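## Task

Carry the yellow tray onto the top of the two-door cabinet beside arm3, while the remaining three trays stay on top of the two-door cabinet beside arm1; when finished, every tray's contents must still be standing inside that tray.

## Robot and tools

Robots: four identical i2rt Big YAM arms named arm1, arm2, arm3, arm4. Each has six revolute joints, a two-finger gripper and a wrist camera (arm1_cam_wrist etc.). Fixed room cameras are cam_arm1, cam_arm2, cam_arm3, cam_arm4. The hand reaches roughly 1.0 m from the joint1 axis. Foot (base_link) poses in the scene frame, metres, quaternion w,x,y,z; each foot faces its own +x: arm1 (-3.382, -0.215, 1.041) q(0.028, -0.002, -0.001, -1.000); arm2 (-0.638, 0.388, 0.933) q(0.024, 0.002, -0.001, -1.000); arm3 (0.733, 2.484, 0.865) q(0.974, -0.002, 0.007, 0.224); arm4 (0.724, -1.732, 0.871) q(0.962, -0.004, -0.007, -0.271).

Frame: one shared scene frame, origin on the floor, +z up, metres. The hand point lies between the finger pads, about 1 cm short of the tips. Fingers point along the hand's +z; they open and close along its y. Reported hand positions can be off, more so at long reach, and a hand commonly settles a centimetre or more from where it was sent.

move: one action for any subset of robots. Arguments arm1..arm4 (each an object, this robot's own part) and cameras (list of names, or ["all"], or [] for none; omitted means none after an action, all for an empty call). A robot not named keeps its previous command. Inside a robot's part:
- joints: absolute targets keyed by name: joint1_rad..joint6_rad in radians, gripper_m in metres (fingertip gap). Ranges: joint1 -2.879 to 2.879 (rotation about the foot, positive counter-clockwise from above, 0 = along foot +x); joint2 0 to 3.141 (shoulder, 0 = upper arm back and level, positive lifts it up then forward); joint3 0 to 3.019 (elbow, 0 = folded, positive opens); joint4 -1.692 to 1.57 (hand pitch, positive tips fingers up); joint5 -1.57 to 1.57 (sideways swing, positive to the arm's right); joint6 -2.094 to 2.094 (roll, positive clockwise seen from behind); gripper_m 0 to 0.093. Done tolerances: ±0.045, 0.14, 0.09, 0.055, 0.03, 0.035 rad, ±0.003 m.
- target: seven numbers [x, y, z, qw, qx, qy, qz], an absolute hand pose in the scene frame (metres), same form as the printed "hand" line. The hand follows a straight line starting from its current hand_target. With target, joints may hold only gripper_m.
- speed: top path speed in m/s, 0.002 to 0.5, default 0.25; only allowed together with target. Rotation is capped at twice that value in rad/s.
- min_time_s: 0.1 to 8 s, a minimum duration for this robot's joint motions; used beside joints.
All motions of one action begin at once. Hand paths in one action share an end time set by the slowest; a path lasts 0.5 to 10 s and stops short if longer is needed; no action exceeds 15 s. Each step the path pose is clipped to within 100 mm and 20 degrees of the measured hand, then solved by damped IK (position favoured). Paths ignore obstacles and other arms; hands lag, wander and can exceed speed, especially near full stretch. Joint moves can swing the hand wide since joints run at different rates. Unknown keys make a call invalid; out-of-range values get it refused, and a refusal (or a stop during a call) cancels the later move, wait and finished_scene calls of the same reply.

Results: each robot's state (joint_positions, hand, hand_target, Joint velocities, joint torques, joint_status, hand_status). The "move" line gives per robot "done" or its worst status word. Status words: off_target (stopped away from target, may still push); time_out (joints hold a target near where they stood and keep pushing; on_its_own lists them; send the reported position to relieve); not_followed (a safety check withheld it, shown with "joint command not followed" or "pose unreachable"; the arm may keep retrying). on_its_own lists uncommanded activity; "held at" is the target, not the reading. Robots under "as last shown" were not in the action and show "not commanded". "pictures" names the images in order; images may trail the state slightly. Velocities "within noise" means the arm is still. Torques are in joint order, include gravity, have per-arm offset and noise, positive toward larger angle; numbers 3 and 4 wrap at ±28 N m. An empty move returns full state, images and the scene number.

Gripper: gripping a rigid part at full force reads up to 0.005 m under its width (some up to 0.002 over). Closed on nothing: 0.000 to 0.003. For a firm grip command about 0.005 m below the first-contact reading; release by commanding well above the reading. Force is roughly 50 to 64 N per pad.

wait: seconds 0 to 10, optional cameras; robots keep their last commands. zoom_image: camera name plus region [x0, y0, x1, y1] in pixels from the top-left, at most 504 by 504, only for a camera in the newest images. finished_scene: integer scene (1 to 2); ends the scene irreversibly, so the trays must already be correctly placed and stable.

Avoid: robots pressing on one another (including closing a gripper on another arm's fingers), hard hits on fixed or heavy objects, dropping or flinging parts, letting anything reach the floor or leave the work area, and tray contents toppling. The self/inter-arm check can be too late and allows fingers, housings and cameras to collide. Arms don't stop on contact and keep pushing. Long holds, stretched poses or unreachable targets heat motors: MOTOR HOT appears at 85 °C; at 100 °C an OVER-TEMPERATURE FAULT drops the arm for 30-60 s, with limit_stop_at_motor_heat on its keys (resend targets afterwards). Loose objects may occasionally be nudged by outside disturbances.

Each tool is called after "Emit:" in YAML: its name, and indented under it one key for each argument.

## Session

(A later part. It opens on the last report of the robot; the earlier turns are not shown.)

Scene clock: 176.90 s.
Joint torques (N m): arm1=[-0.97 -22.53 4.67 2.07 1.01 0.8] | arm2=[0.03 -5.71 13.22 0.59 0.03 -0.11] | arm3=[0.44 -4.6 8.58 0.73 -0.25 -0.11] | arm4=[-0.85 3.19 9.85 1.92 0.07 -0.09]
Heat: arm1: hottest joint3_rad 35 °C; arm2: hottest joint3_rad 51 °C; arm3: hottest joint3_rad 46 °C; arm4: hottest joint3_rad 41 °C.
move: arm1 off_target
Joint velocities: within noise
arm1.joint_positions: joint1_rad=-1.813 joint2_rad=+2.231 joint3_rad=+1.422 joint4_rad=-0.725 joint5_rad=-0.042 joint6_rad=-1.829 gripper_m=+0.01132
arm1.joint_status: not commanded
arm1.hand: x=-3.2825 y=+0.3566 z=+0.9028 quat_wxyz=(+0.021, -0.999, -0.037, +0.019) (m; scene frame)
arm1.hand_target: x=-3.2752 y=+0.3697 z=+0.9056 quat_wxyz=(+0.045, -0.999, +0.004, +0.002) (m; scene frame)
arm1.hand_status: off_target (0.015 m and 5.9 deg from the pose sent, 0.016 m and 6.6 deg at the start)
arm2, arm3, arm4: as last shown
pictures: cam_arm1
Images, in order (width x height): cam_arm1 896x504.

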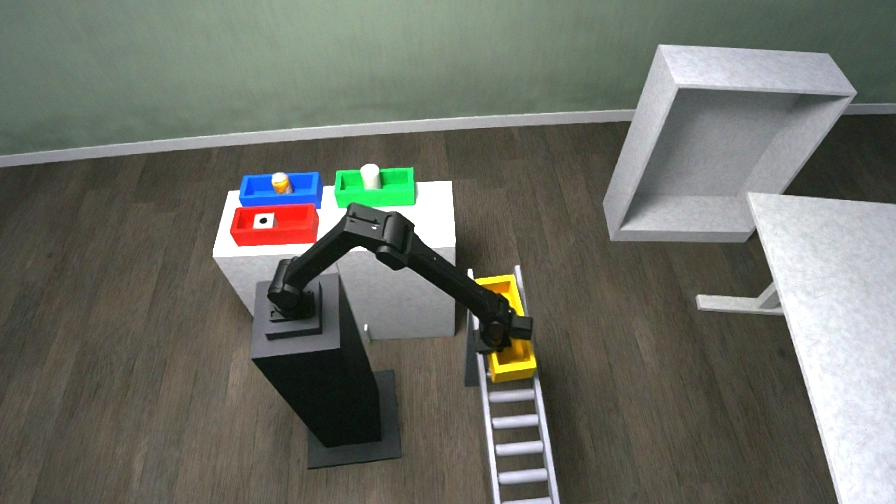

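Emit:
move:
  arm1: {"target":[-3.275,0.378,0.965,0.045,-0.999,-0.012,-0.005],"speed":0.1}

Emit:
move:
  arm1: {"target":[-3.275,0.383,0.925,0.045,-0.999,-0.015,-0.005],"speed":0.06}
  cameras: ["cam_arm1"]

Emit:
zoom_image:
  camera: "cam_arm1"
  region: [420, 240, 580, 400]

Scene clock: 182.07 s.
Joint torques (N m): arm1=[-0.38 -26.05 6.78 -0.28 -0.46 0.08] | arm2=[-0.15 -5.3 13.19 0.58 0.01 -0.1] | arm3=[0.44 -4.66 8.65 0.7 -0.26 -0.11] | arm4=[-0.79 3.78 9.92 2.03 0.03 -0.06]
Heat: arm1: hottest joint1_rad 34 °C; arm2: hottest joint3_rad 51 °C; arm3: hottest joint3_rad 46 °C; arm4: hottest joint3_rad 41 °C.
move: arm1 off_target
Joint velocities: within noise
arm1.joint_positions: joint1_rad=-1.813 joint2_rad=+2.182 joint3_rad=+1.422 joint4_rad=-0.791 joint5_rad=+0.003 joint6_rad=-1.778 gripper_m=+0.01131
arm1.joint_status: not commanded
arm1.hand: x=-3.2752 y=+0.3514 z=+0.9293 quat_wxyz=(+0.008, -1.000, -0.011, -0.001) (m; scene frame)
arm1.hand_target: x=-3.2753 y=+0.3768 z=+0.9653 quat_wxyz=(+0.045, -0.999, -0.012, -0.005) (m; scene frame)
arm1.hand_status: off_target (0.045 m and 4.2 deg from the pose sent, 0.066 m and 4.8 deg at the start)
arm2, arm3, arm4: as last shown
pictures: none

Scene clock: 183.43 s.
Joint torques (N m): arm1=[-0.44 -24.06 7.43 0.42 -0.27 0.03] | arm2=[-0.03 -5.71 13.14 0.43 0.04 -0.12] | arm3=[0.32 -4.48 8.57 0.76 -0.25 -0.11] | arm4=[-0.79 2.78 10.14 1.99 0.03 -0.09]
Heat: arm1: hottest joint1_rad 34 °C; arm2: hottest joint3_rad 51 °C; arm3: hottest joint3_rad 46 °C; arm4: hottest joint3_rad 41 °C.
move: arm1 off_target
Joint velocities: within noise
arm1.joint_positions: joint1_rad=-1.813 joint2_rad=+2.233 joint3_rad=+1.422 joint4_rad=-0.743 joint5_rad=-0.001 joint6_rad=-1.778 gripper_m=+0.01131
arm1.joint_status: not commanded
arm1.hand: x=-3.2762 y=+0.3506 z=+0.9017 quat_wxyz=(+0.007, -1.000, -0.011, +0.001) (m; scene frame)
arm1.hand_target: x=-3.2754 y=+0.3816 z=+0.9262 quat_wxyz=(+0.045, -0.999, -0.015, -0.005) (m; scene frame)
arm1.hand_status: off_target (0.040 m and 4.4 deg from the pose sent, 0.032 m and 4.3 deg at the start)
arm2, arm3: as last shown
arm4.joint_positions: joint1_rad=+0.611 joint2_rad=+0.619 joint3_rad=+1.338 joint4_rad=-1.545 joint5_rad=+0.202 joint6_rad=+0.301 gripper_m=+0.09396
arm4.joint_status: not commanded
arm4.hand: x=+0.9262 y=-1.7486 z=+1.3507 quat_wxyz=(-0.379, -0.145, -0.914, +0.032) (m; scene frame)
arm4.hand_target: x=+0.9249 y=-1.7486 z=+1.3599 quat_wxyz=(-0.389, -0.145, -0.909, +0.029) (m; scene frame)
arm4.hand_status: not commanded
pictures: cam_arm1
Images, in order (width x height): cam_arm1 896x504.

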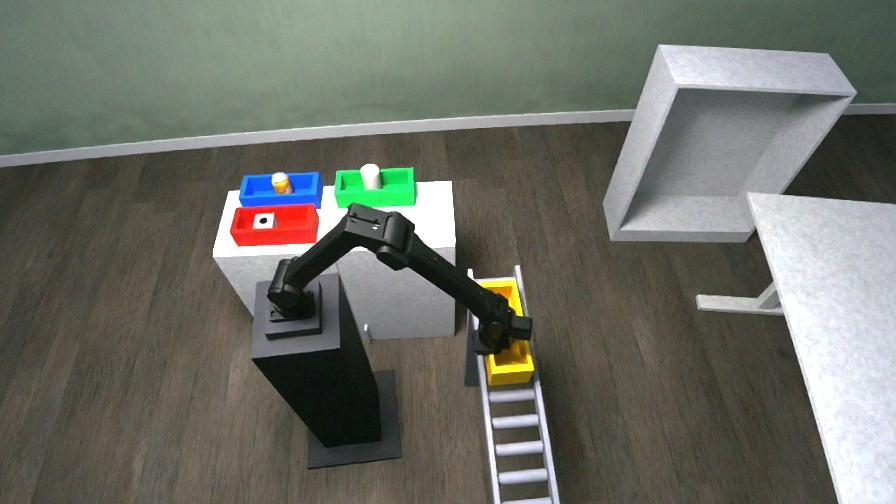

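Scaled by 3.150 from the camera's 896x504 image, which has a finer 1280x720 frame.

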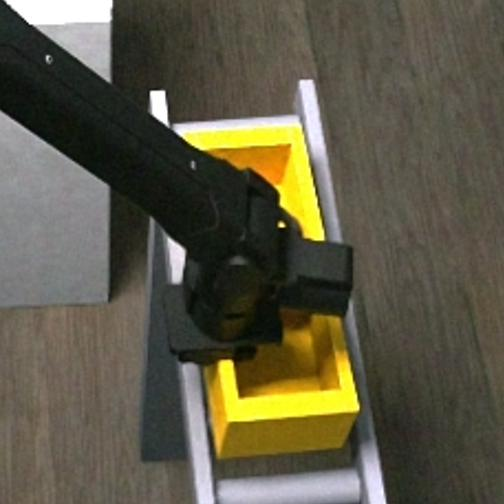

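Emit:
move:
  arm1: {"target":[-3.275,0.381,0.908,0.045,-0.999,-0.016,-0.003],"speed":0.06}
  cameras: ["cam_arm1"]

Emit:
zoom_image:
  camera: "cam_arm1"
  region: [420, 240, 580, 400]

Scene clock: 189.03 s.
Joint torques (N m): arm1=[-0.56 -22.3 7.17 0.69 -0.12 0.06] | arm2=[0.21 -5.54 13.2 0.47 0 -0.11] | arm3=[0.44 -4.48 8.55 0.7 -0.26 -0.11] | arm4=[-0.67 3.55 10.06 1.91 0.08 -0.1]
Heat: arm1: hottest joint1_rad 34 °C; arm2: hottest joint3_rad 51 °C; arm3: hottest joint3_rad 47 °C; arm4: hottest joint3_rad 41 °C.
move: arm1 off_target
Joint velocities: within noise
arm1.joint_positions: joint1_rad=-1.813 joint2_rad=+2.241 joint3_rad=+1.422 joint4_rad=-0.715 joint5_rad=-0.009 joint6_rad=-1.788 gripper_m=+0.01131
arm1.joint_status: not commanded
arm1.hand: x=-3.2767 y=+0.3555 z=+0.8974 quat_wxyz=(+0.018, -1.000, -0.016, +0.003) (m; scene frame)
arm1.hand_target: x=-3.2753 y=+0.3802 z=+0.9090 quat_wxyz=(+0.045, -0.999, -0.016, -0.003) (m; scene frame)
arm1.hand_status: off_target (0.028 m and 3.2 deg from the pose sent, 0.031 m and 4.4 deg at the start)
arm2.joint_positions: joint1_rad=-0.209 joint2_rad=+1.165 joint3_rad=+1.654 joint4_rad=-1.687 joint5_rad=-0.004 joint6_rad=-0.146 gripper_m=+0.09396
arm2.joint_status: not commanded
arm2.hand: x=-0.9970 y=+0.4468 z=+1.3853 quat_wxyz=(+0.025, -0.983, +0.007, +0.182) (m; scene frame)
arm2.hand_target: x=-0.9998 y=+0.4500 z=+1.3990 quat_wxyz=(+0.030, -0.981, +0.002, +0.192) (m; scene frame)
arm2.hand_status: not commanded
arm3, arm4: as last shown
pictures: cam_arm1
Images, in order (width x height): cam_arm1 896x504.

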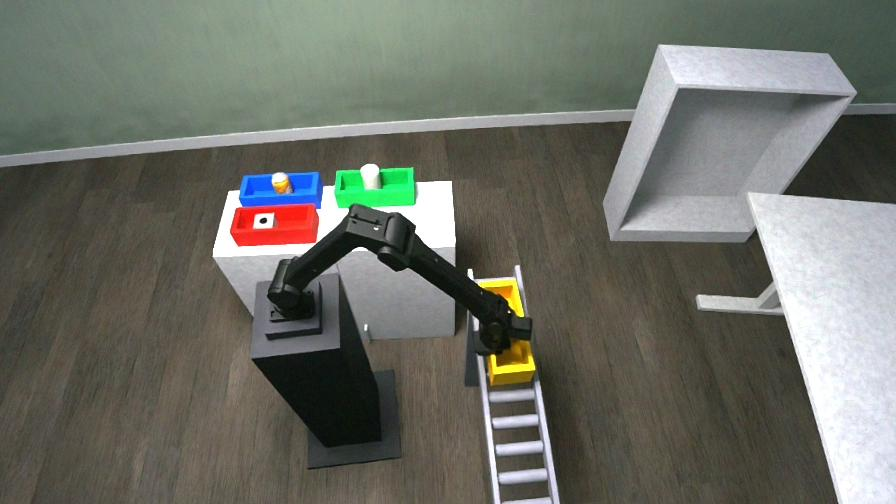

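Scaled by 3.150 from the camera's 896x504 image, which has a finer 1280x720 frame.

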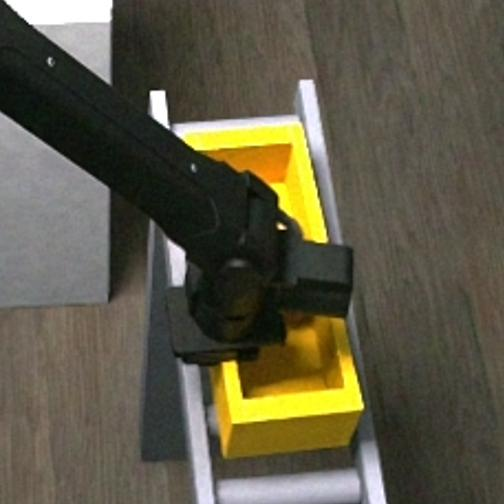

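Emit:
move:
  arm1: {"joints":{"gripper_m":0.05}}
  cameras: ["cam_arm1","arm1_cam_wrist"]

Emit:
zoom_image:
  camera: "cam_arm1"
  region: [420, 240, 580, 400]

Scene clock: 192.47 s.
Joint torques (N m): arm1=[-0.15 -22.3 6.65 0.34 -0.23 0.11] | arm2=[0.15 -5.66 13.19 0.49 0.01 -0.11] | arm3=[0.32 -4.6 8.57 0.7 -0.25 -0.11] | arm4=[-0.56 3.96 9.88 1.74 0.04 -0.07]
Heat: arm1: hottest joint1_rad 34 °C; arm2: hottest joint3_rad 51 °C; arm3: hottest joint3_rad 47 °C; arm4: hottest joint3_rad 41 °C.
move: arm1 done
Joint velocities: within noise
arm1.joint_positions: joint1_rad=-1.813 joint2_rad=+2.241 joint3_rad=+1.429 joint4_rad=-0.707 joint5_rad=-0.007 joint6_rad=-1.788 gripper_m=+0.04979
arm1.joint_status: all done
arm1.hand: x=-3.2753 y=+0.3612 z=+0.8995 quat_wxyz=(+0.025, -1.000, -0.016, +0.000) (m; scene frame)
arm1.hand_target: x=-3.2753 y=+0.3802 z=+0.9090 quat_wxyz=(+0.045, -0.999, -0.016, -0.003) (m; scene frame)
arm1.hand_status: not commanded
arm2, arm4: as last shown
arm3.joint_positions: joint1_rad=-1.291 joint2_rad=+1.011 joint3_rad=+1.488 joint4_rad=-1.603 joint5_rad=+0.003 joint6_rad=+0.009 gripper_m=+0.09398
arm3.joint_status: not commanded
arm3.hand: x=+0.9550 y=+2.2450 z=+1.3023 quat_wxyz=(-0.196, -0.400, -0.890, +0.096) (m; scene frame)
arm3.hand_target: x=+0.9517 y=+2.2452 z=+1.3115 quat_wxyz=(-0.208, -0.399, -0.888, +0.101) (m; scene frame)
arm3.hand_status: not commanded
pictures: arm1_cam_wrist, cam_arm1
Images, in order (width x height): arm1_cam_wrist 896x504, cam_arm1 896x504.

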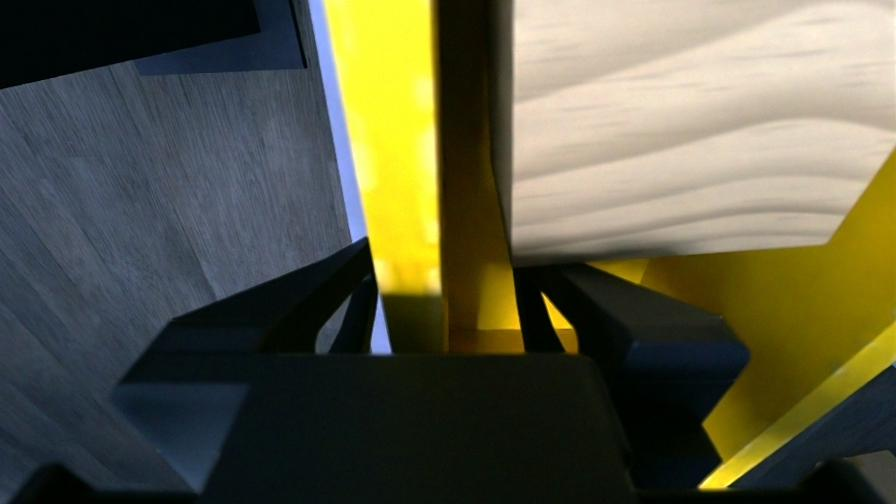

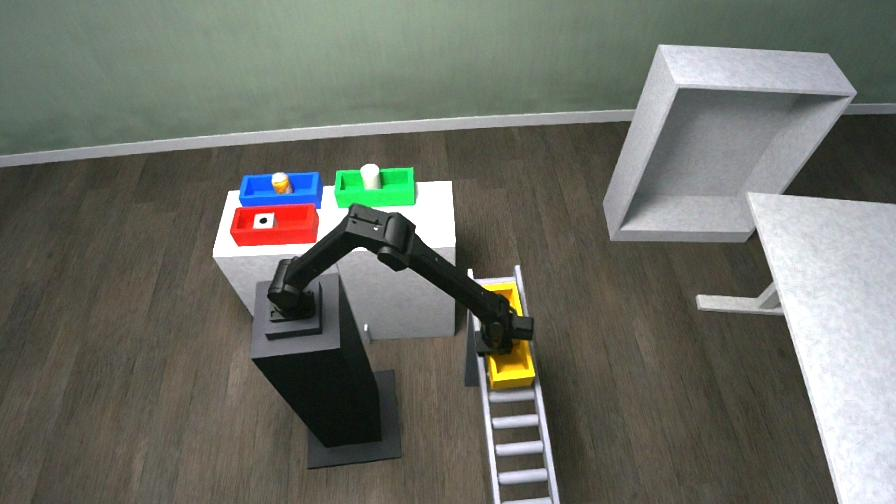

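Scaled by 3.150 from the camera's 896x504 image, which has a finer 1280x720 frame.

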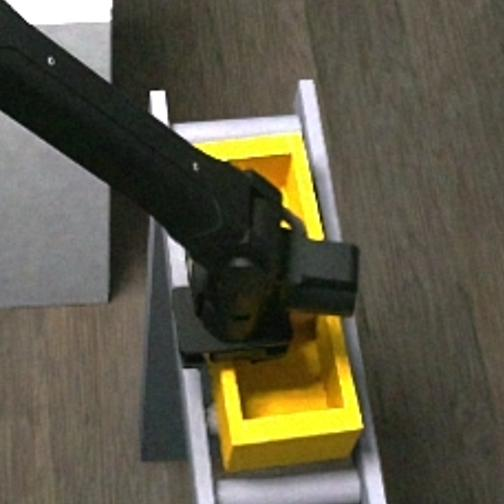

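Held by the inner finger; lift straight up.

Emit:
move:
  arm1: {"target":[-3.275,0.355,1.14,0.02,-1,-0.016,-0.003],"speed":0.15}
  cameras: ["cam_arm1","cam_arm2"]

Emit:
wait:
  seconds: 1.5
  cameras: ["cam_arm1","cam_arm2","arm2_cam_wrist"]

Scene clock: 197.57 s.
Joint torques (N m): arm1=[-0.85 -20.78 9.29 -0.4 0.02 0.05] | arm2=[0.15 -5.42 13.16 0.5 0.04 -0.1] | arm3=[0.21 -4.42 8.53 0.72 -0.25 -0.11] | arm4=[-0.97 3.55 9.98 2.09 0.02 -0.07]
Heat: arm1: hottest joint1_rad 34 °C; arm2: hottest joint3_rad 51 °C; arm3: hottest joint3_rad 47 °C; arm4: hottest joint3_rad 41 °C.
move: arm1 off_target
Joint velocities: within noise
arm1.joint_positions: joint1_rad=-1.813 joint2_rad=+1.894 joint3_rad=+1.528 joint4_rad=-1.200 joint5_rad=-0.001 joint6_rad=-1.788 gripper_m=+0.04988
arm1.joint_status: not commanded
arm1.hand: x=-3.2774 y=+0.3401 z=+1.1225 quat_wxyz=(+0.001, -1.000, -0.016, +0.002) (m; scene frame)
arm1.hand_target: x=-3.2753 y=+0.3542 z=+1.1402 quat_wxyz=(+0.020, -1.000, -0.016, -0.003) (m; scene frame)
arm1.hand_status: off_target (0.023 m and 2.2 deg from the pose sent, 0.241 m and 0.7 deg at the start)
arm2, arm3, arm4: as last shown
pictures: cam_arm1, cam_arm2
Images, in order (width x height): cam_arm1 896x504, cam_arm2 896x504.

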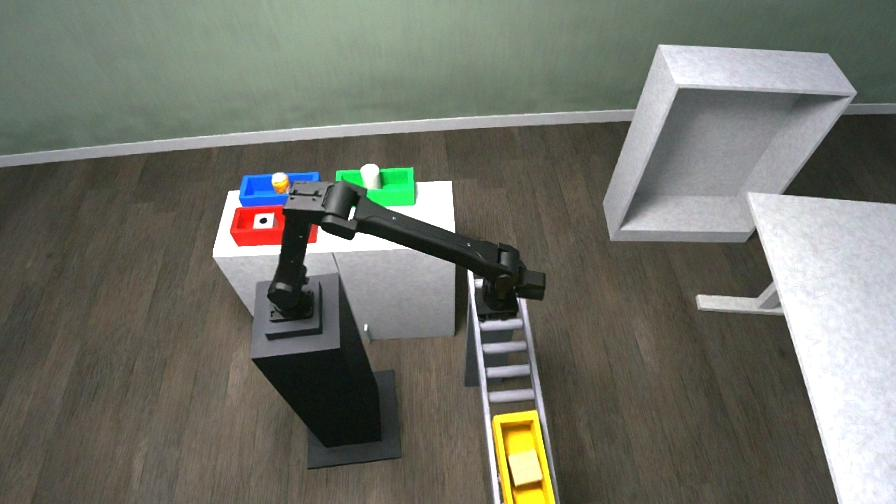

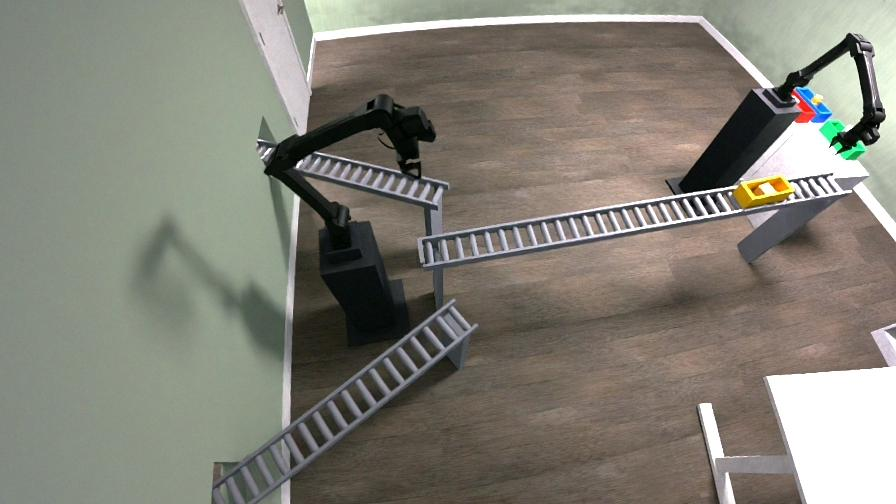

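Scene clock: 199.07 s.
Joint torques (N m): arm1=[-0.67 -20.95 9.21 -0.44 0 0.08] | arm2=[0.09 -5.48 13.27 0.51 0.02 -0.1] | arm3=[0.21 -4.6 8.55 0.7 -0.24 -0.11] | arm4=[-0.32 3.25 9.88 1.84 0.09 -0.08]
Heat: arm1: hottest joint1_rad 34 °C; arm2: hottest joint3_rad 51 °C; arm3: hottest joint3_rad 47 °C; arm4: hottest joint3_rad 41 °C.
Joint velocities: within noise
arm1.joint_positions: joint1_rad=-1.813 joint2_rad=+1.894 joint3_rad=+1.528 joint4_rad=-1.200 joint5_rad=-0.001 joint6_rad=-1.788 gripper_m=+0.04988
arm1.joint_status: not commanded
arm1.hand: x=-3.2774 y=+0.3401 z=+1.1225 quat_wxyz=(+0.001, -1.000, -0.016, +0.002) (m; scene frame)
arm1.hand_target: x=-3.2753 y=+0.3542 z=+1.1402 quat_wxyz=(+0.020, -1.000, -0.016, -0.003) (m; scene frame)
arm1.hand_status: off_target (0.023 m and 2.2 deg from the pose sent, 0.241 m and 0.7 deg at the start)
arm2.joint_positions: joint1_rad=-0.209 joint2_rad=+1.165 joint3_rad=+1.654 joint4_rad=-1.687 joint5_rad=-0.004 joint6_rad=-0.146 gripper_m=+0.09396
arm2.joint_status: not commanded
arm2.hand: x=-0.9970 y=+0.4468 z=+1.3853 quat_wxyz=(+0.025, -0.983, +0.007, +0.182) (m; scene frame)
arm2.hand_target: x=-0.9998 y=+0.4500 z=+1.3990 quat_wxyz=(+0.030, -0.981, +0.002, +0.192) (m; scene frame)
arm2.hand_status: not commanded
arm3.joint_positions: joint1_rad=-1.291 joint2_rad=+1.011 joint3_rad=+1.488 joint4_rad=-1.603 joint5_rad=+0.003 joint6_rad=+0.009 gripper_m=+0.09398
arm3.joint_status: not commanded
arm3.hand: x=+0.9550 y=+2.2450 z=+1.3023 quat_wxyz=(-0.196, -0.400, -0.890, +0.096) (m; scene frame)
arm3.hand_target: x=+0.9517 y=+2.2452 z=+1.3115 quat_wxyz=(-0.208, -0.399, -0.888, +0.101) (m; scene frame)
arm3.hand_status: not commanded
arm4.joint_positions: joint1_rad=+0.611 joint2_rad=+0.619 joint3_rad=+1.338 joint4_rad=-1.545 joint5_rad=+0.202 joint6_rad=+0.301 gripper_m=+0.09396
arm4.joint_status: not commanded
arm4.hand: x=+0.9262 y=-1.7486 z=+1.3507 quat_wxyz=(-0.379, -0.145, -0.914, +0.032) (m; scene frame)
arm4.hand_target: x=+0.9249 y=-1.7486 z=+1.3599 quat_wxyz=(-0.389, -0.145, -0.909, +0.029) (m; scene frame)
arm4.hand_status: not commanded
wait: 1.50 s; at rest by 0.27 s
pictures: arm2_cam_wrist, cam_arm1, cam_arm2
Images, in order (width x height): arm2_cam_wrist 896x504, cam_arm1 896x504, cam_arm2 896x504.

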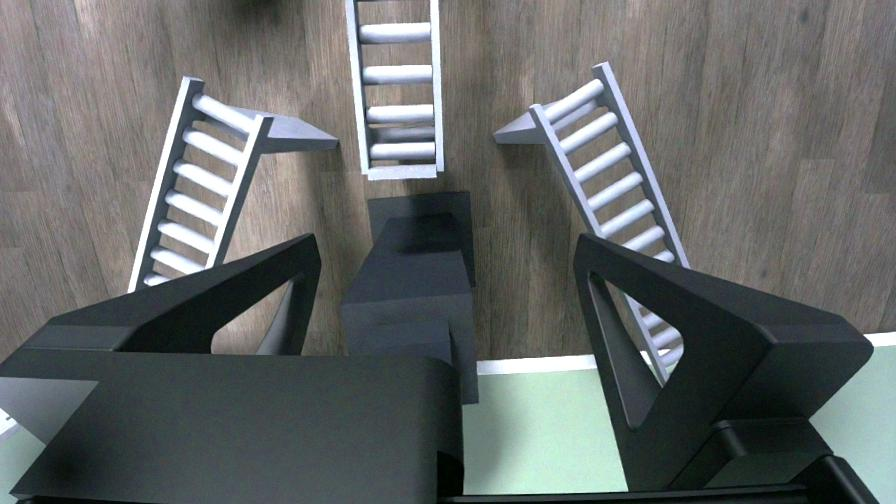

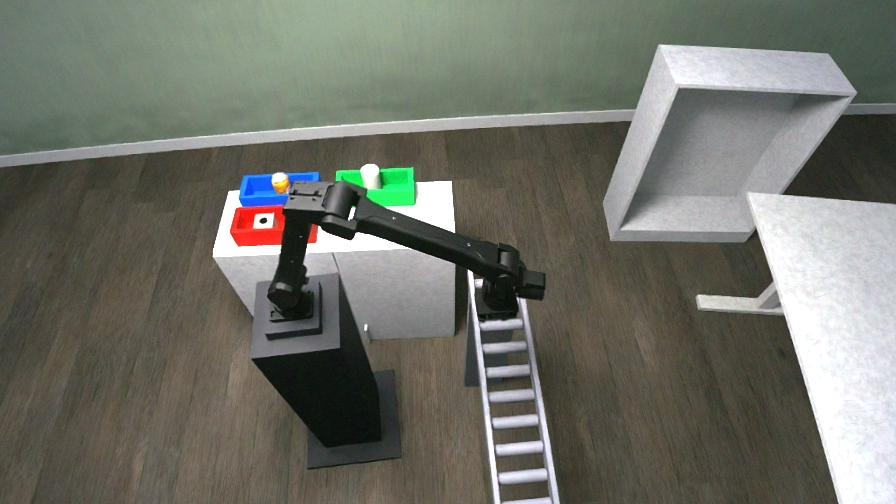

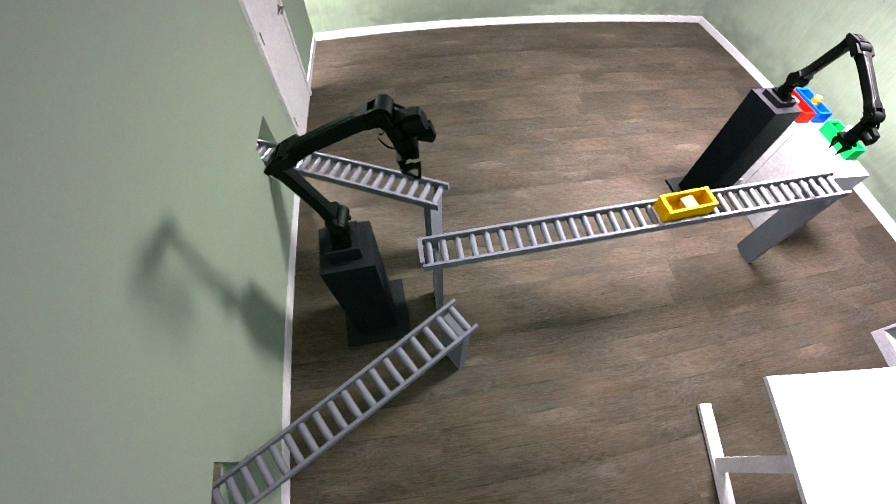

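Emit:
move:
  arm2: {"target":[-1.15,0.45,1.2,0,1,0,0]}
  arm1: {"target":[-3.4,0.3,1.3,0,1,0,0]}
  cameras: []

Emit:
wait:
  seconds: 2.5
  cameras: ["arm2_cam_wrist","cam_arm2"]

Scene clock: 212.40 s.
Joint torques (N m): arm1=[-0.44 -17.67 10.25 -0.43 0 0.15] | arm2=[1.2 -14.39 13.33 0.25 -0.19 0.17] | arm3=[0.56 -4.6 8.59 0.69 -0.25 -0.11] | arm4=[-0.97 3.9 9.99 1.84 0.07 -0.12]
Heat: arm1: hottest joint2_rad 34 °C; arm2: hottest joint3_rad 51 °C; arm3: hottest joint3_rad 47 °C; arm4: hottest joint3_rad 41 °C.
move: arm1 off_target; arm2 off_target
Joint velocities: within noise
arm1.joint_positions: joint1_rad=-1.594 joint2_rad=+1.681 joint3_rad=+1.657 joint4_rad=-1.584 joint5_rad=+0.001 joint6_rad=-1.543 gripper_m=+0.04988
arm1.joint_status: not commanded
arm1.hand: x=-3.3969 y=+0.2892 z=+1.2818 quat_wxyz=(-0.020, -1.000, -0.002, +0.001) (m; scene frame)
arm1.hand_target: x=-3.3999 y=+0.2992 z=+1.2999 quat_wxyz=(+0.000, -1.000, +0.000, +0.000) (m; scene frame)
arm1.hand_status: off_target (0.021 m and 2.3 deg from the pose sent, 0.219 m and 1.8 deg at the start)
arm2.joint_positions: joint1_rad=-0.175 joint2_rad=+1.681 joint3_rad=+1.688 joint4_rad=-1.614 joint5_rad=+0.004 joint6_rad=-0.135 gripper_m=+0.09396
arm2.joint_status: not commanded
arm2.hand: x=-1.1384 y=+0.4531 z=+1.1850 quat_wxyz=(-0.002, -1.000, -0.004, -0.020) (m; scene frame)
arm2.hand_target: x=-1.1493 y=+0.4499 z=+1.2001 quat_wxyz=(+0.000, -1.000, +0.000, +0.000) (m; scene frame)
arm2.hand_status: off_target (0.019 m and 2.4 deg from the pose sent, 0.240 m and 21.2 deg at the start)
arm3, arm4: as last shown
pictures: none
No camera images: "cameras" was empty.

Scene clock: 214.90 s.
Joint torques (N m): arm1=[-0.38 -17.67 10.19 -0.42 0 0.16] | arm2=[1.03 -14.27 13.23 0.24 -0.17 0.2] | arm3=[0.44 -4.48 8.58 0.77 -0.25 -0.1] | arm4=[-0.09 3.31 9.98 2.06 0.03 -0.08]
Heat: arm1: hottest joint2_rad 34 °C; arm2: hottest joint3_rad 51 °C; arm3: hottest joint3_rad 47 °C; arm4: hottest joint3_rad 41 °C.
Joint velocities: within noise
arm1.joint_positions: joint1_rad=-1.594 joint2_rad=+1.681 joint3_rad=+1.657 joint4_rad=-1.584 joint5_rad=+0.001 joint6_rad=-1.543 gripper_m=+0.04988
arm1.joint_status: not commanded
arm1.hand: x=-3.3969 y=+0.2892 z=+1.2818 quat_wxyz=(-0.020, -1.000, -0.002, +0.001) (m; scene frame)
arm1.hand_target: x=-3.3999 y=+0.2992 z=+1.2999 quat_wxyz=(+0.000, -1.000, +0.000, +0.000) (m; scene frame)
arm1.hand_status: off_target (0.021 m and 2.3 deg from the pose sent, 0.219 m and 1.8 deg at the start)
arm2.joint_positions: joint1_rad=-0.175 joint2_rad=+1.681 joint3_rad=+1.688 joint4_rad=-1.614 joint5_rad=+0.004 joint6_rad=-0.135 gripper_m=+0.09396
arm2.joint_status: not commanded
arm2.hand: x=-1.1384 y=+0.4531 z=+1.1850 quat_wxyz=(-0.002, -1.000, -0.004, -0.020) (m; scene frame)
arm2.hand_target: x=-1.1493 y=+0.4499 z=+1.2001 quat_wxyz=(+0.000, -1.000, +0.000, +0.000) (m; scene frame)
arm2.hand_status: off_target (0.019 m and 2.4 deg from the pose sent, 0.240 m and 21.2 deg at the start)
arm3.joint_positions: joint1_rad=-1.291 joint2_rad=+1.011 joint3_rad=+1.488 joint4_rad=-1.603 joint5_rad=+0.003 joint6_rad=+0.009 gripper_m=+0.09398
arm3.joint_status: not commanded
arm3.hand: x=+0.9550 y=+2.2450 z=+1.3023 quat_wxyz=(-0.196, -0.400, -0.890, +0.096) (m; scene frame)
arm3.hand_target: x=+0.9517 y=+2.2452 z=+1.3115 quat_wxyz=(-0.208, -0.399, -0.888, +0.101) (m; scene frame)
arm3.hand_status: not commanded
arm4.joint_positions: joint1_rad=+0.611 joint2_rad=+0.619 joint3_rad=+1.338 joint4_rad=-1.545 joint5_rad=+0.202 joint6_rad=+0.301 gripper_m=+0.09396
arm4.joint_status: not commanded
arm4.hand: x=+0.9262 y=-1.7486 z=+1.3507 quat_wxyz=(-0.379, -0.145, -0.914, +0.032) (m; scene frame)
arm4.hand_target: x=+0.9249 y=-1.7486 z=+1.3599 quat_wxyz=(-0.389, -0.145, -0.909, +0.029) (m; scene frame)
arm4.hand_status: not commanded
wait: 2.50 s; at rest by 0.27 s
pictures: arm2_cam_wrist, cam_arm2
Images, in order (width x height): arm2_cam_wrist 896x504, cam_arm2 896x504.

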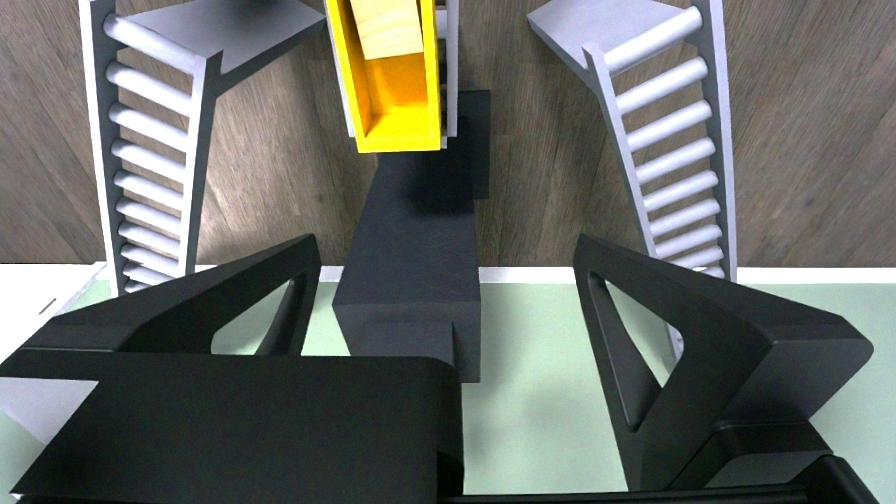

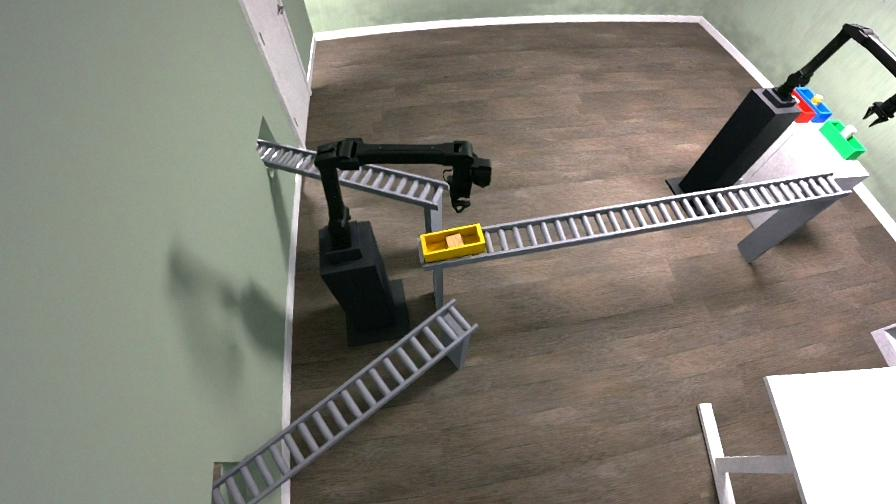

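Emit:
move:
  arm2: {"target":[-1.065,0.338,0.86,0,1,0,0],"joints":{"gripper_m":0.05}}
  cameras: ["arm2_cam_wrist"]

Emit:
zoom_image:
  camera: "arm2_cam_wrist"
  region: [200, 0, 700, 360]

Scene clock: 228.33 s.
Joint torques (N m): arm1=[-0.62 -17.85 10.17 -0.46 -0.01 0.14] | arm2=[1.08 -11.63 6.28 0.87 -0.01 0.14] | arm3=[0.38 -4.66 8.59 0.73 -0.25 -0.11] | arm4=[-1.26 3.43 10.13 1.87 0.04 -0.06]
Heat: arm1: hottest joint3_rad 35 °C; arm2: hottest joint3_rad 51 °C; arm3: hottest joint3_rad 47 °C; arm4: hottest joint3_rad 41 °C.
move: arm2 done
Joint velocities: within noise
arm1, arm3, arm4: as last shown
arm2.joint_positions: joint1_rad=+0.064 joint2_rad=+1.836 joint3_rad=+0.946 joint4_rad=-0.681 joint5_rad=+0.002 joint6_rad=+0.101 gripper_m=+0.05009
arm2.joint_status: all done
arm2.hand: x=-1.0621 y=+0.3405 z=+0.8647 quat_wxyz=(+0.000, -1.000, -0.006, -0.001) (m; scene frame)
arm2.hand_target: x=-1.0648 y=+0.3380 z=+0.8600 quat_wxyz=(+0.000, -1.000, +0.000, +0.000) (m; scene frame)
arm2.hand_status: done (0.006 m and 0.7 deg from the pose sent, 0.352 m and 2.4 deg at the start)
pictures: arm2_cam_wrist
Images, in order (width x height): arm2_cam_wrist 896x504.

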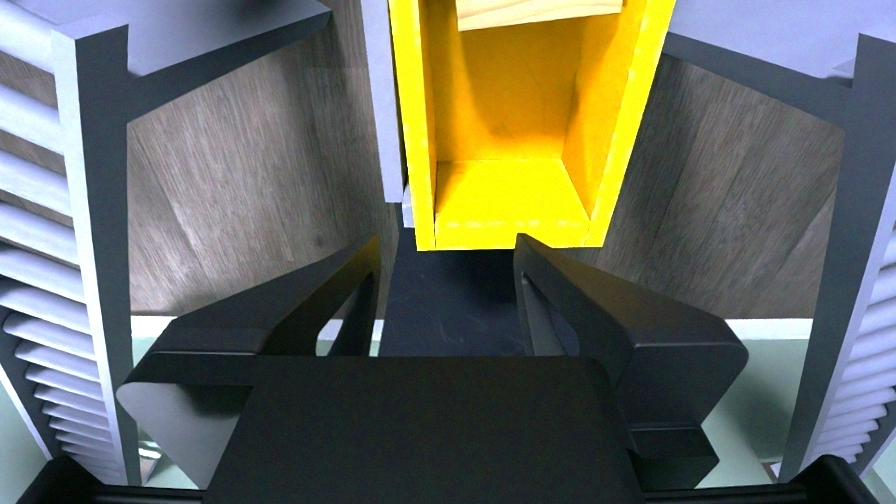

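Scaled by 1.008 from the camera's 896x504 image, which has a finer 1280x720 frame.

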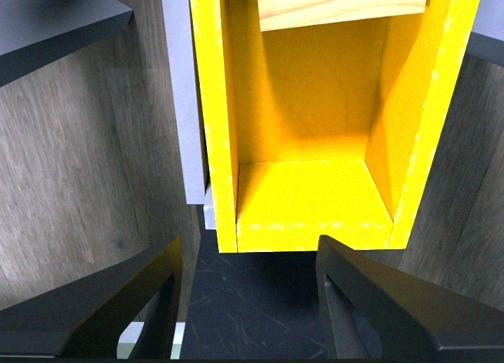

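Emit:
move:
  arm2: {"target":[-1.068,0.323,0.69,0,1,0,0],"speed":0.12}
  cameras: ["arm2_cam_wrist"]

Scene clock: 234.23 s.
Joint torques (N m): arm1=[-0.32 -17.67 10.19 -0.44 0.01 0.15] | arm2=[1.67 -9.64 5.49 1.83 0.04 0.23] | arm3=[0.44 -4.6 8.58 0.77 -0.25 -0.12] | arm4=[-1.08 3.14 10.02 1.95 0.04 -0.11]
Heat: arm1: hottest joint2_rad 35 °C; arm2: hottest joint3_rad 49 °C; arm3: hottest joint3_rad 47 °C; arm4: hottest joint3_rad 41 °C.
move: arm2 off_target
Joint velocities: within noise
arm1, arm3, arm4: as last shown
arm2.joint_positions: joint1_rad=+0.089 joint2_rad=+2.218 joint3_rad=+0.981 joint4_rad=-0.337 joint5_rad=+0.001 joint6_rad=+0.129 gripper_m=+0.05007
arm2.joint_status: not commanded
arm2.hand: x=-1.0622 y=+0.3290 z=+0.7141 quat_wxyz=(-0.001, -1.000, -0.004, -0.003) (m; scene frame)
arm2.hand_target: x=-1.0665 y=+0.3233 z=+0.6914 quat_wxyz=(+0.000, -1.000, +0.000, +0.000) (m; scene frame)
arm2.hand_status: off_target (0.025 m and 0.6 deg from the pose sent, 0.176 m and 0.7 deg at the start)
pictures: arm2_cam_wrist
Images, in order (width x height): arm2_cam_wrist 896x504.

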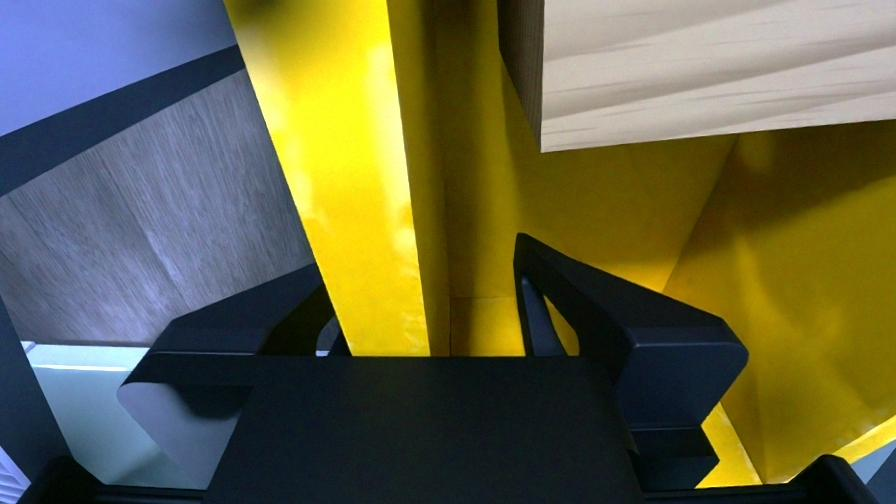

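Emit:
move:
  arm2: {"joints":{"gripper_m":0.005}}

Emit:
move:
  arm2: {"target":[-1.07,0.323,0.95,0,1,0,0],"speed":0.15}
  cameras: ["arm2_cam_wrist","cam_arm2"]

Emit:
zoom_image:
  camera: "cam_arm2"
  region: [320, 80, 620, 380]

Scene clock: 237.57 s.
Joint torques (N m): arm1=[-0.26 -17.96 10.21 -0.46 0 0.15] | arm2=[0.03 -10.52 3.95 1.09 -0.25 0.21] | arm3=[0.32 -4.66 8.61 0.73 -0.26 -0.11] | arm4=[-0.67 3.72 9.95 1.91 0.04 -0.07]
Heat: arm1: hottest joint3_rad 36 °C; arm2: hottest joint3_rad 48 °C; arm3: hottest joint3_rad 47 °C; arm4: hottest joint3_rad 41 °C.
move: arm2 off_target
Joint velocities: within noise
arm1, arm3, arm4: as last shown
arm2.joint_positions: joint1_rad=+0.108 joint2_rad=+2.226 joint3_rad=+1.001 joint4_rad=-0.317 joint5_rad=+0.007 joint6_rad=+0.130 gripper_m=+0.01246
arm2.joint_status: gripper_m off_target (ended at +0.01249, target +0.00500)
arm2.hand: x=-1.0750 y=+0.3201 z=+0.7134 quat_wxyz=(+0.000, -1.000, -0.013, +0.013) (m; scene frame)
arm2.hand_target: x=-1.0666 y=+0.3233 z=+0.6914 quat_wxyz=(+0.000, -1.000, +0.000, +0.000) (m; scene frame)
arm2.hand_status: not commanded
pictures: none

Scene clock: 240.13 s.
Joint torques (N m): arm1=[-0.38 -17.67 10.21 -0.47 -0.01 0.12] | arm2=[0.21 -14.74 11.19 0.03 0.32 0.18] | arm3=[0.32 -4.42 8.61 0.72 -0.25 -0.11] | arm4=[-0.91 3.43 9.98 1.91 0.02 -0.13]
Heat: arm1: hottest joint3_rad 36 °C; arm2: hottest joint3_rad 48 °C; arm3: hottest joint3_rad 47 °C; arm4: hottest joint3_rad 41 °C.
move: arm2 off_target
Joint velocities: within noise
arm1, arm3, arm4: as last shown
arm2.joint_positions: joint1_rad=+0.107 joint2_rad=+1.713 joint3_rad=+0.977 joint4_rad=-0.910 joint5_rad=-0.006 joint6_rad=+0.135 gripper_m=+0.01246
arm2.joint_status: not commanded
arm2.hand: x=-1.0400 y=+0.3243 z=+0.9234 quat_wxyz=(+0.001, -0.999, -0.010, -0.039) (m; scene frame)
arm2.hand_target: x=-1.0684 y=+0.3232 z=+0.9505 quat_wxyz=(+0.000, -1.000, +0.000, +0.000) (m; scene frame)
arm2.hand_status: off_target (0.040 m and 4.7 deg from the pose sent, 0.237 m and 2.1 deg at the start)
pictures: arm2_cam_wrist, cam_arm2
Images, in order (width x height): arm2_cam_wrist 896x504, cam_arm2 896x504.

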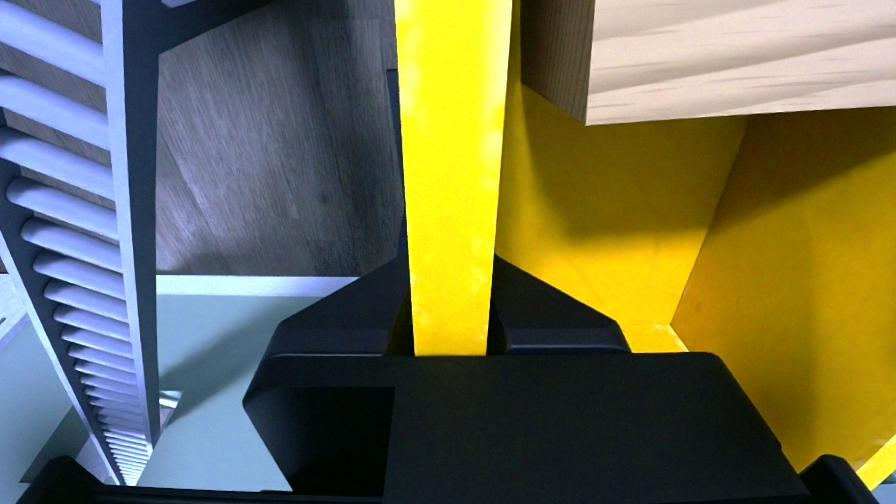

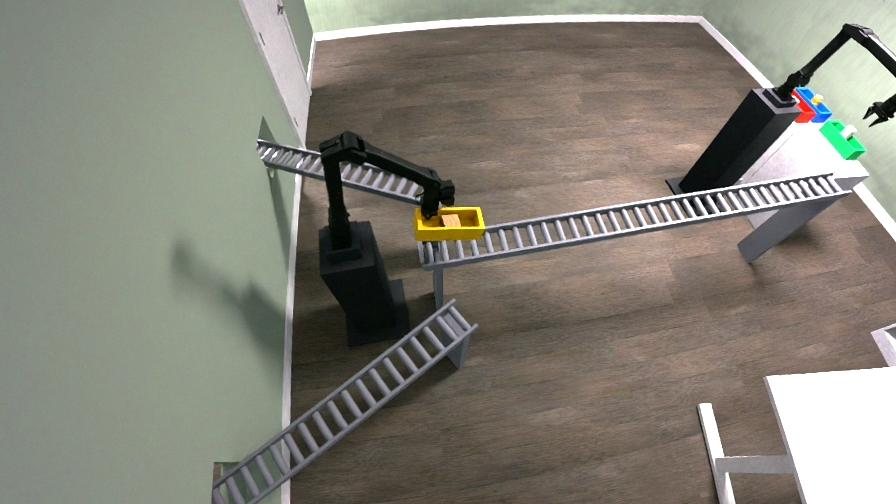

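Scaled by 1.680 from the camera's 896x504 image, which has a finer 1280x720 frame.

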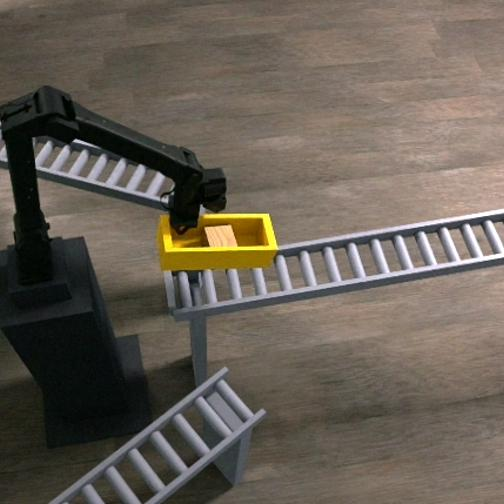

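Emit:
move:
  arm2: {"target":[-0.89,0.79,0.96,0,0.971,0.238,0],"speed":0.2}
  cameras: ["arm2_cam_wrist","cam_arm2"]

Emit:
zoom_image:
  camera: "cam_arm2"
  region: [280, 240, 520, 480]

Scene clock: 257.17 s.
Joint torques (N m): arm1=[-0.44 -17.85 10.19 -0.46 0 0.15] | arm2=[0.67 -13.74 12.34 -0.05 -0.75 -0.1] | arm3=[0.32 -4.6 8.59 0.75 -0.25 -0.11] | arm4=[-1.32 3.78 9.92 1.84 0.07 -0.09]
Heat: arm1: hottest joint3_rad 37 °C; arm2: hottest joint3_rad 46 °C; arm3: hottest joint3_rad 47 °C; arm4: hottest joint3_rad 42 °C.
move: arm2 off_target
Joint velocities: within noise
arm1, arm3, arm4: as last shown
arm2.joint_positions: joint1_rad=-1.061 joint2_rad=+1.753 joint3_rad=+1.095 joint4_rad=-0.967 joint5_rad=+0.013 joint6_rad=-1.470 gripper_m=+0.01246
arm2.joint_status: not commanded
arm2.hand: x=-0.8720 y=+0.7675 z=+0.9401 quat_wxyz=(-0.025, -0.973, -0.227, -0.016) (m; scene frame)
arm2.hand_target: x=-0.8892 y=+0.7888 z=+0.9608 quat_wxyz=(+0.001, -0.971, -0.238, +0.000) (m; scene frame)
arm2.hand_status: off_target (0.035 m and 3.7 deg from the pose sent, 0.491 m and 26.7 deg at the start)
pictures: arm2_cam_wrist, cam_arm2
Images, in order (width x height): arm2_cam_wrist 896x504, cam_arm2 896x504.

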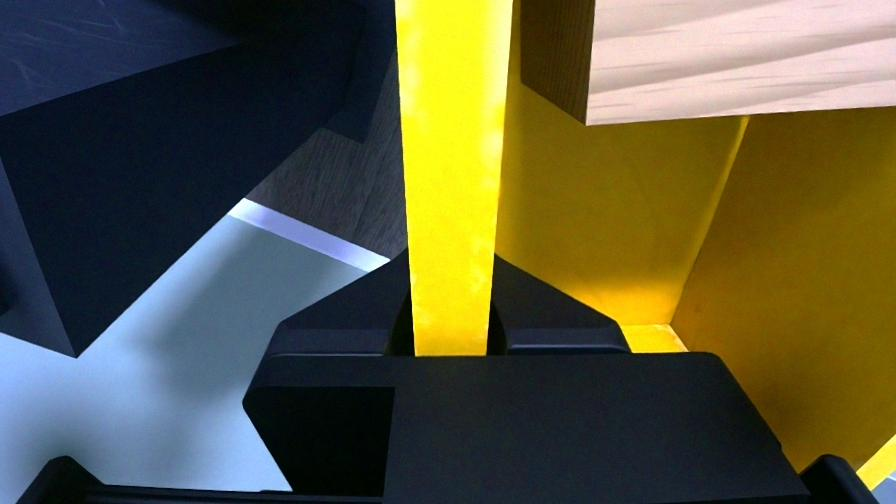

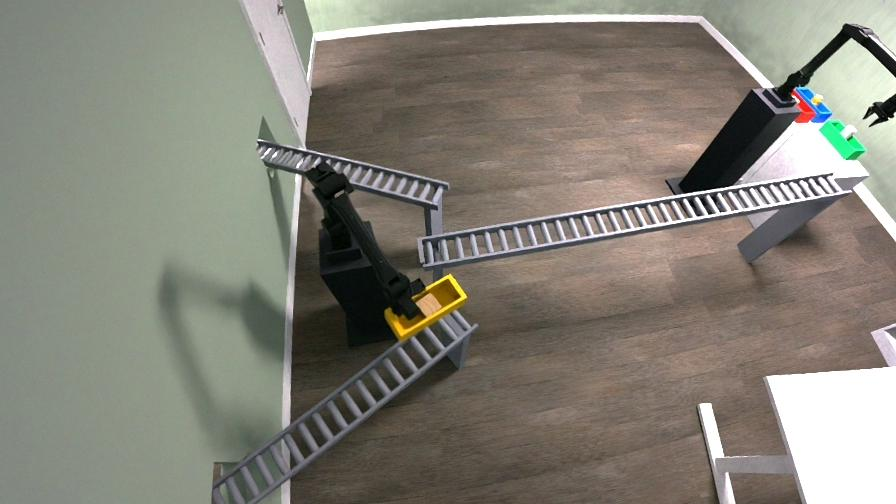

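Scaled by 2.100 from the camera's 896x504 image, which has a finer 1280x720 frame.

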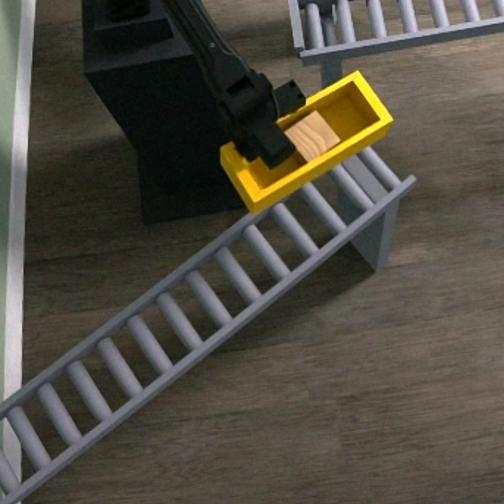

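Emit:
move:
  arm2: {"target":[-0.845,0.875,0.9,0.025,-0.961,-0.276,0.016],"speed":0.15}
  cameras: ["cam_arm2"]

Emit:
zoom_image:
  camera: "cam_arm2"
  region: [320, 260, 500, 440]

Scene clock: 267.10 s.
Joint torques (N m): arm1=[-0.15 -17.79 10.22 -0.42 0 0.14] | arm2=[0.44 -16.15 11.41 0.69 -0.91 -0.16] | arm3=[0.32 -4.48 8.55 0.77 -0.24 -0.1] | arm4=[-1.44 3.66 9.96 1.95 0.04 -0.08]
Heat: arm1: hottest joint3_rad 37 °C; arm2: hottest joint3_rad 46 °C; arm3: hottest joint3_rad 47 °C; arm4: hottest joint3_rad 42 °C.
move: arm2 off_target
Joint velocities: within noise
arm1, arm3, arm4: as last shown
arm2.joint_positions: joint1_rad=-1.223 joint2_rad=+1.938 joint3_rad=+1.187 joint4_rad=-0.838 joint5_rad=-0.011 joint6_rad=-1.716 gripper_m=+0.01246
arm2.joint_status: not commanded
arm2.hand: x=-0.8308 y=+0.8450 z=+0.8819 quat_wxyz=(-0.011, -0.964, -0.267, +0.003) (m; scene frame)
arm2.hand_target: x=-0.8443 y=+0.8736 z=+0.9013 quat_wxyz=(+0.025, -0.961, -0.276, +0.015) (m; scene frame)
arm2.hand_status: off_target (0.038 m and 4.5 deg from the pose sent, 0.118 m and 9.0 deg at the start)
pictures: cam_arm2
Images, in order (width x height): cam_arm2 896x504.

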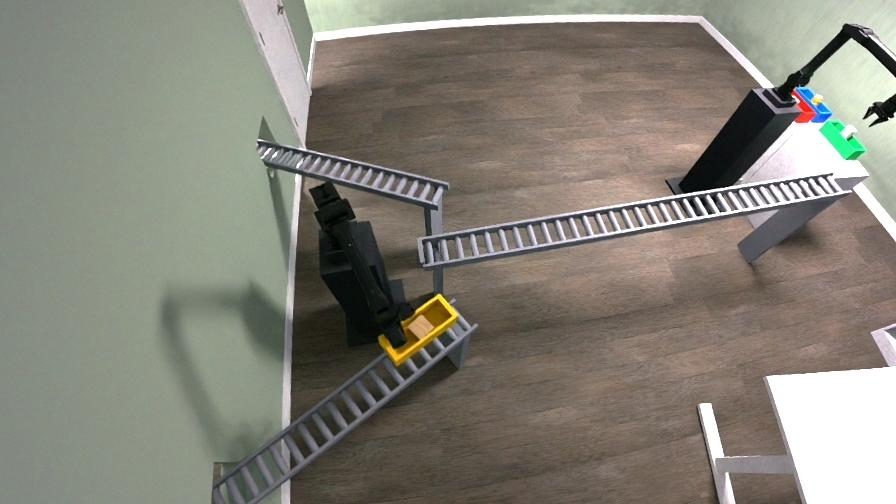

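Scaled by 2.800 from the camera's 896x504 image, which has a finer 1280x720 frame.

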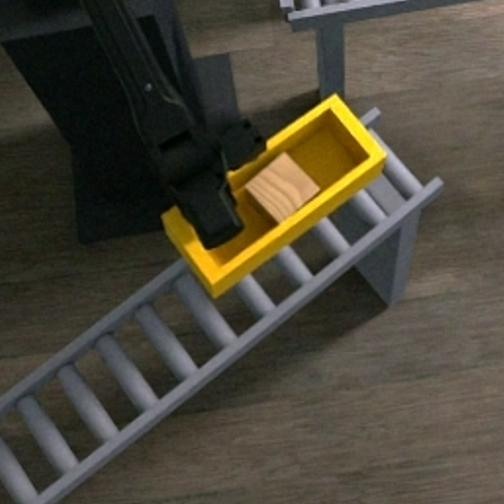

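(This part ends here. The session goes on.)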